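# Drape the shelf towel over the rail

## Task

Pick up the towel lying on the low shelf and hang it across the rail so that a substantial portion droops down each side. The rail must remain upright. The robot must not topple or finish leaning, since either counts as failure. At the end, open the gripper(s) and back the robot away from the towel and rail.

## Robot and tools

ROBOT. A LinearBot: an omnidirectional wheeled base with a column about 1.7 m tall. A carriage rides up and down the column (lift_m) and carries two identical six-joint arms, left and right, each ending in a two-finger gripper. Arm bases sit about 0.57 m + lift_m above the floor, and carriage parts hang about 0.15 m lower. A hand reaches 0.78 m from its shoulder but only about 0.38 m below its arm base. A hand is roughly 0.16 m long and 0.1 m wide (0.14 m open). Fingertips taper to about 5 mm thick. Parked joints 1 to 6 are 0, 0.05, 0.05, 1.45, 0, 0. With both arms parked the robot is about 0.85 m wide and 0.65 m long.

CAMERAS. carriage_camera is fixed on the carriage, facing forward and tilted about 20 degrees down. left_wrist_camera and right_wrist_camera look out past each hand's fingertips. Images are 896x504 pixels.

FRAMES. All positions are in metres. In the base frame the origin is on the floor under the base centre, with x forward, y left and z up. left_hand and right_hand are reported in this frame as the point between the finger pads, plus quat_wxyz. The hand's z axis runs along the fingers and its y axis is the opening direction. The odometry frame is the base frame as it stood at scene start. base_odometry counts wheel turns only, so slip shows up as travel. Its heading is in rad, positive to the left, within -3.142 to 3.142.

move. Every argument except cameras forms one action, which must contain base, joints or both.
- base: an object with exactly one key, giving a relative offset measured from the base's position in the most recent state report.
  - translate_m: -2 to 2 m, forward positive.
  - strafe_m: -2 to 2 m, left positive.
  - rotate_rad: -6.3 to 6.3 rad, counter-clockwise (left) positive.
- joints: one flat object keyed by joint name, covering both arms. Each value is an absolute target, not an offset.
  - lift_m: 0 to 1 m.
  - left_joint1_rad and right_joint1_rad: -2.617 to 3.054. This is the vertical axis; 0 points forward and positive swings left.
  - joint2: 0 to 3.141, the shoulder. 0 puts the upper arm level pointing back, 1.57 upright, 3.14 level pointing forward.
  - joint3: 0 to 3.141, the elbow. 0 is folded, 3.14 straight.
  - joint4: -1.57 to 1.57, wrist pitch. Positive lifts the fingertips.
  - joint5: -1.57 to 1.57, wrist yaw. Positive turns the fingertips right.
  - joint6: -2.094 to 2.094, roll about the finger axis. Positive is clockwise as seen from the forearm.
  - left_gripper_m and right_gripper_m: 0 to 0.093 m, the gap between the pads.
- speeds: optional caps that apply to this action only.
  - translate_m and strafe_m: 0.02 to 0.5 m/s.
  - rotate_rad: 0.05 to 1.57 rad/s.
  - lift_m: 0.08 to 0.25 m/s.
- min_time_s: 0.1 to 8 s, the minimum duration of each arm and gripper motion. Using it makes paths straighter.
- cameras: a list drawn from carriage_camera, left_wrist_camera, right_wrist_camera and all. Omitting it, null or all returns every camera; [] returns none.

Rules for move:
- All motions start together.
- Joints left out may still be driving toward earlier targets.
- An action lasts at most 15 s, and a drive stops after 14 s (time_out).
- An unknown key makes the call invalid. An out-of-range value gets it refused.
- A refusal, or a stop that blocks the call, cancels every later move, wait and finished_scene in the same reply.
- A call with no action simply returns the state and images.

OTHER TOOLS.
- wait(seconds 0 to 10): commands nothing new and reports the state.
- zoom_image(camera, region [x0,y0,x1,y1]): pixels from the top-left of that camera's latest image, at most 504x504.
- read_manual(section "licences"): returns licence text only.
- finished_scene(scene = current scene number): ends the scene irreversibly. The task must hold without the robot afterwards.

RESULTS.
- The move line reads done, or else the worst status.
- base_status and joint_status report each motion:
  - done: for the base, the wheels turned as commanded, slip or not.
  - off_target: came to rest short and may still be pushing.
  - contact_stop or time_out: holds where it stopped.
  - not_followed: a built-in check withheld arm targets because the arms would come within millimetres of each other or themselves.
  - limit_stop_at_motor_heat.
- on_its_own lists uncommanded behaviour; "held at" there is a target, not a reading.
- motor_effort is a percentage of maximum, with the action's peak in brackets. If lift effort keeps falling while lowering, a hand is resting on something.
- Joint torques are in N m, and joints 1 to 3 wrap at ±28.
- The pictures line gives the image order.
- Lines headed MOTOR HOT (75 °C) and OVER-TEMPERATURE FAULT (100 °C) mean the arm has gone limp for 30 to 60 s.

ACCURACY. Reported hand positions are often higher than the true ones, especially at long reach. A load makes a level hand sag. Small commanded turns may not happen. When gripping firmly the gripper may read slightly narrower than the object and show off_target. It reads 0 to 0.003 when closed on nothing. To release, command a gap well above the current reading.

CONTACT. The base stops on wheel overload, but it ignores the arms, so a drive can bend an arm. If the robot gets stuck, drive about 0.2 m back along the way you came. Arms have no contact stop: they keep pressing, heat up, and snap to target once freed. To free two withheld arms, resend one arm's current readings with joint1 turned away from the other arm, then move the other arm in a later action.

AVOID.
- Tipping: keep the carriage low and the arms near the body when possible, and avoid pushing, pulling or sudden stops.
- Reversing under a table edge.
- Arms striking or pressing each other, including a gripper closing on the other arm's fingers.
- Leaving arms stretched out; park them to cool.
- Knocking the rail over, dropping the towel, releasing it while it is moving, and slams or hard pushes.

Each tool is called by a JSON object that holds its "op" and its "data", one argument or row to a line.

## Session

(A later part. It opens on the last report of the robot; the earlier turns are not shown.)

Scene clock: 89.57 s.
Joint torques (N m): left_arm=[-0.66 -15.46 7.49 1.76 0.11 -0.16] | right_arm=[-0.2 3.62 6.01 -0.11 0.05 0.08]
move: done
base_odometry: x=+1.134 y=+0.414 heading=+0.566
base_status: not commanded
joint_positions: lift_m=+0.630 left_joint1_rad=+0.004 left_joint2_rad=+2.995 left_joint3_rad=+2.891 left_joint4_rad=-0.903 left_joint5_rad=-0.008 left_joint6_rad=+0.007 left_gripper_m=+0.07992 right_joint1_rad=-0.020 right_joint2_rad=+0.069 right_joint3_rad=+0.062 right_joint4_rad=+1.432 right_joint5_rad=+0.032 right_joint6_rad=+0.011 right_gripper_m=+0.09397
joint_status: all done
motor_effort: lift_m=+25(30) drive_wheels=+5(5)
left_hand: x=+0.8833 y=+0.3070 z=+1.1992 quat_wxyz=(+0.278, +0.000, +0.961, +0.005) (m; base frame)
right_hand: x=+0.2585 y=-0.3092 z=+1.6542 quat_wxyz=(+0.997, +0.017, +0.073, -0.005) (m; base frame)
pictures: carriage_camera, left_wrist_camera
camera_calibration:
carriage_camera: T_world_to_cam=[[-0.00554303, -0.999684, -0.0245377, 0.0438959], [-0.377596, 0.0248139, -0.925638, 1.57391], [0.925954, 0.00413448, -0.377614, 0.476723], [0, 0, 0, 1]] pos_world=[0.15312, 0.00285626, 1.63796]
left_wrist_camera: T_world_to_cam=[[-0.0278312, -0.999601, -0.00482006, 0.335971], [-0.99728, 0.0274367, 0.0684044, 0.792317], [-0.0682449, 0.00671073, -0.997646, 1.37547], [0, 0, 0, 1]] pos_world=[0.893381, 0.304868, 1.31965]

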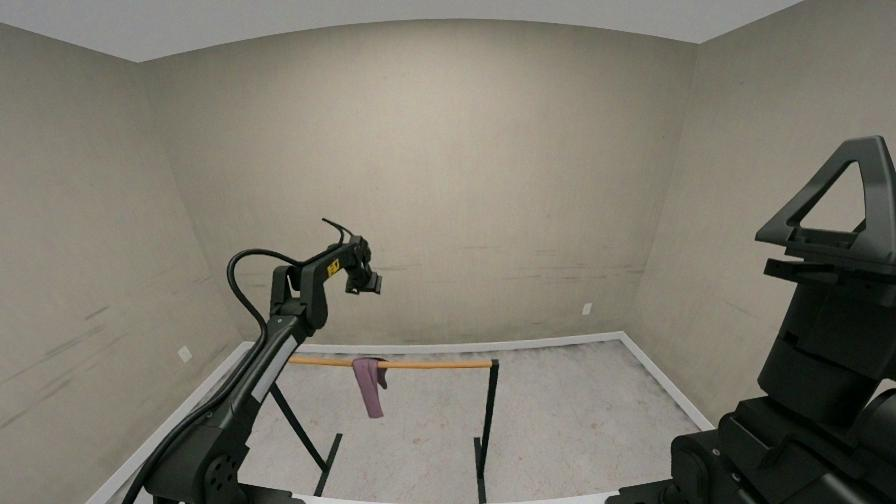

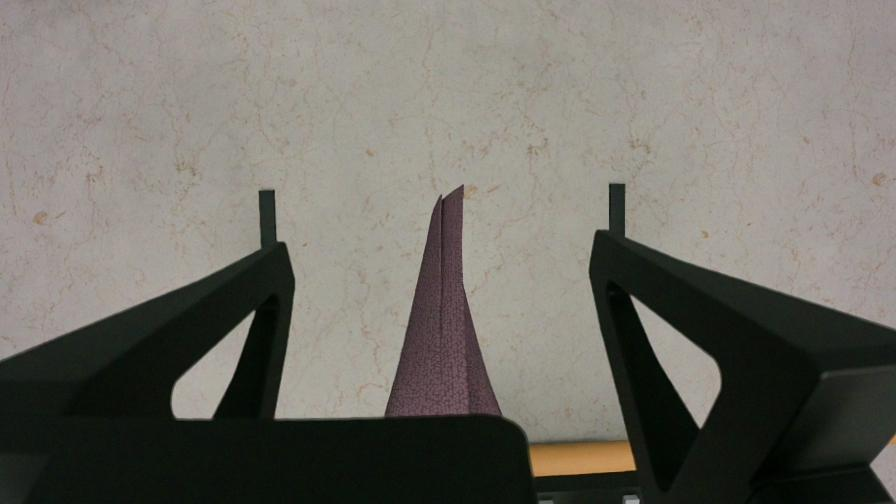

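{"op": "move", "data": {
  "base": {"translate_m":-0.6},
  "speeds": {"translate_m":0.3},
  "cameras": ["carriage_camera"]
}}

{"op": "zoom_image", "data": {
  "camera": "carriage_camera",
  "region": [250, 200, 530, 400]
}}

{"op": "move", "data": {
  "joints": {"left_joint1_rad":0,"left_joint2_rad":0.05,"left_joint3_rad":0.05,"left_joint4_rad":1.45,"lift_m":0.4},
  "min_time_s": 2,
  "cameras": ["carriage_camera"]
}}

Scene clock: 96.10 s.
Joint torques (N m): left_arm=[-0.7 -15.46 7.41 1.73 0.1 -0.15] | right_arm=[-0.18 3.69 5.98 -0.09 0.05 0.05]
move: done
base_odometry: x=+0.627 y=+0.092 heading=+0.566
base_status: done
joint_positions: lift_m=+0.630 left_joint1_rad=+0.004 left_joint2_rad=+2.995 left_joint3_rad=+2.891 left_joint4_rad=-0.902 left_joint5_rad=-0.008 left_joint6_rad=+0.007 left_gripper_m=+0.07992 right_joint1_rad=-0.020 right_joint2_rad=+0.069 right_joint3_rad=+0.062 right_joint4_rad=+1.430 right_joint5_rad=+0.033 right_joint6_rad=+0.011 right_gripper_m=+0.09397
joint_status: not commanded
motor_effort: lift_m=+25(25) drive_wheels=-1(12)
left_hand: x=+0.8835 y=+0.3070 z=+1.1993 quat_wxyz=(+0.278, +0.000, +0.960, +0.005) (m; base frame)
right_hand: x=+0.2589 y=-0.3092 z=+1.6541 quat_wxyz=(+0.997, +0.017, +0.073, -0.005) (m; base frame)
pictures: carriage_camera
camera_calibration:
carriage_camera: T_world_to_cam=[[-0.00554303, -0.999684, -0.0245377, 0.0438959], [-0.377596, 0.0248139, -0.925638, 1.57391], [0.925954, 0.00413448, -0.377614, 0.476723], [0, 0, 0, 1]] pos_world=[0.15312, 0.00285626, 1.63796]

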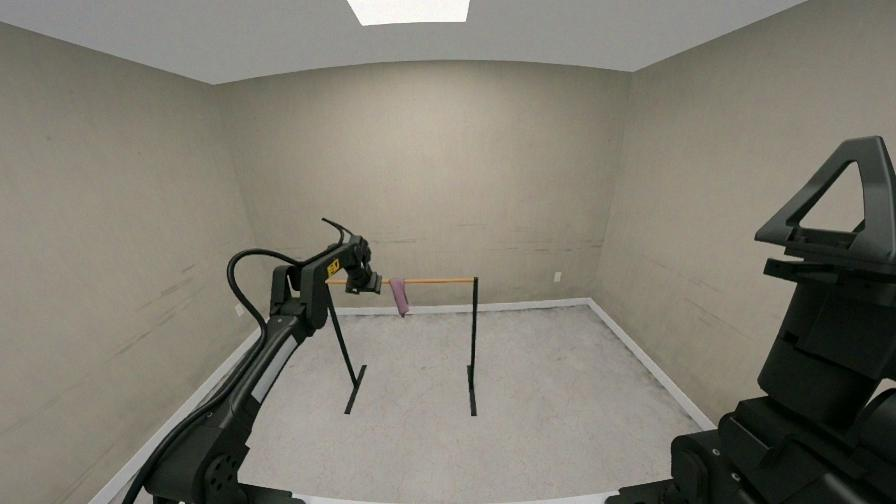

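Scaled by 1.800 from the camera's 896x504 image, which has a finer 1280x720 frame.

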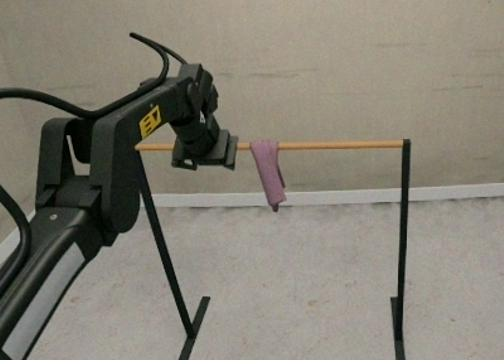

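Scene clock: 98.57 s.
Joint torques (N m): left_arm=[-0.75 2.73 4.85 0.16 0.12 -0.14] | right_arm=[-0.14 3.67 6.04 -0.1 0.06 0.06]
move: done
base_odometry: x=+0.627 y=+0.092 heading=+0.566
base_status: not commanded
joint_positions: lift_m=+0.400 left_joint1_rad=+0.004 left_joint2_rad=+0.060 left_joint3_rad=+0.057 left_joint4_rad=+1.429 left_joint5_rad=-0.007 left_joint6_rad=+0.007 left_gripper_m=+0.07992 right_joint1_rad=-0.020 right_joint2_rad=+0.069 right_joint3_rad=+0.062 right_joint4_rad=+1.431 right_joint5_rad=+0.033 right_joint6_rad=+0.011 right_gripper_m=+0.09397
joint_status: all done
motor_effort: lift_m=+19(19) drive_wheels=-1(3)
left_hand: x=+0.2579 y=+0.3043 z=+1.4236 quat_wxyz=(+0.997, -0.003, +0.072, +0.006) (m; base frame)
right_hand: x=+0.2588 y=-0.3092 z=+1.4248 quat_wxyz=(+0.997, +0.017, +0.073, -0.005) (m; base frame)
pictures: carriage_camera
camera_calibration:
carriage_camera: T_world_to_cam=[[-0.00554303, -0.999684, -0.0245377, 0.0382694], [-0.377596, 0.0248139, -0.925638, 1.36166], [0.925954, 0.00413448, -0.377614, 0.390136], [0, 0, 0, 1]] pos_world=[0.15312, 0.00285626, 1.40866]

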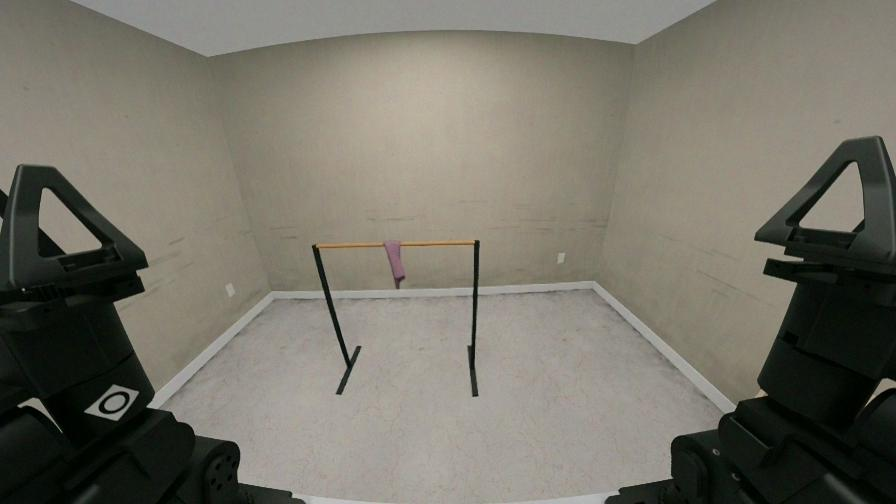

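{"op": "finished_scene", "data": {
  "scene": 2
}}

The scene is finished: the task was done.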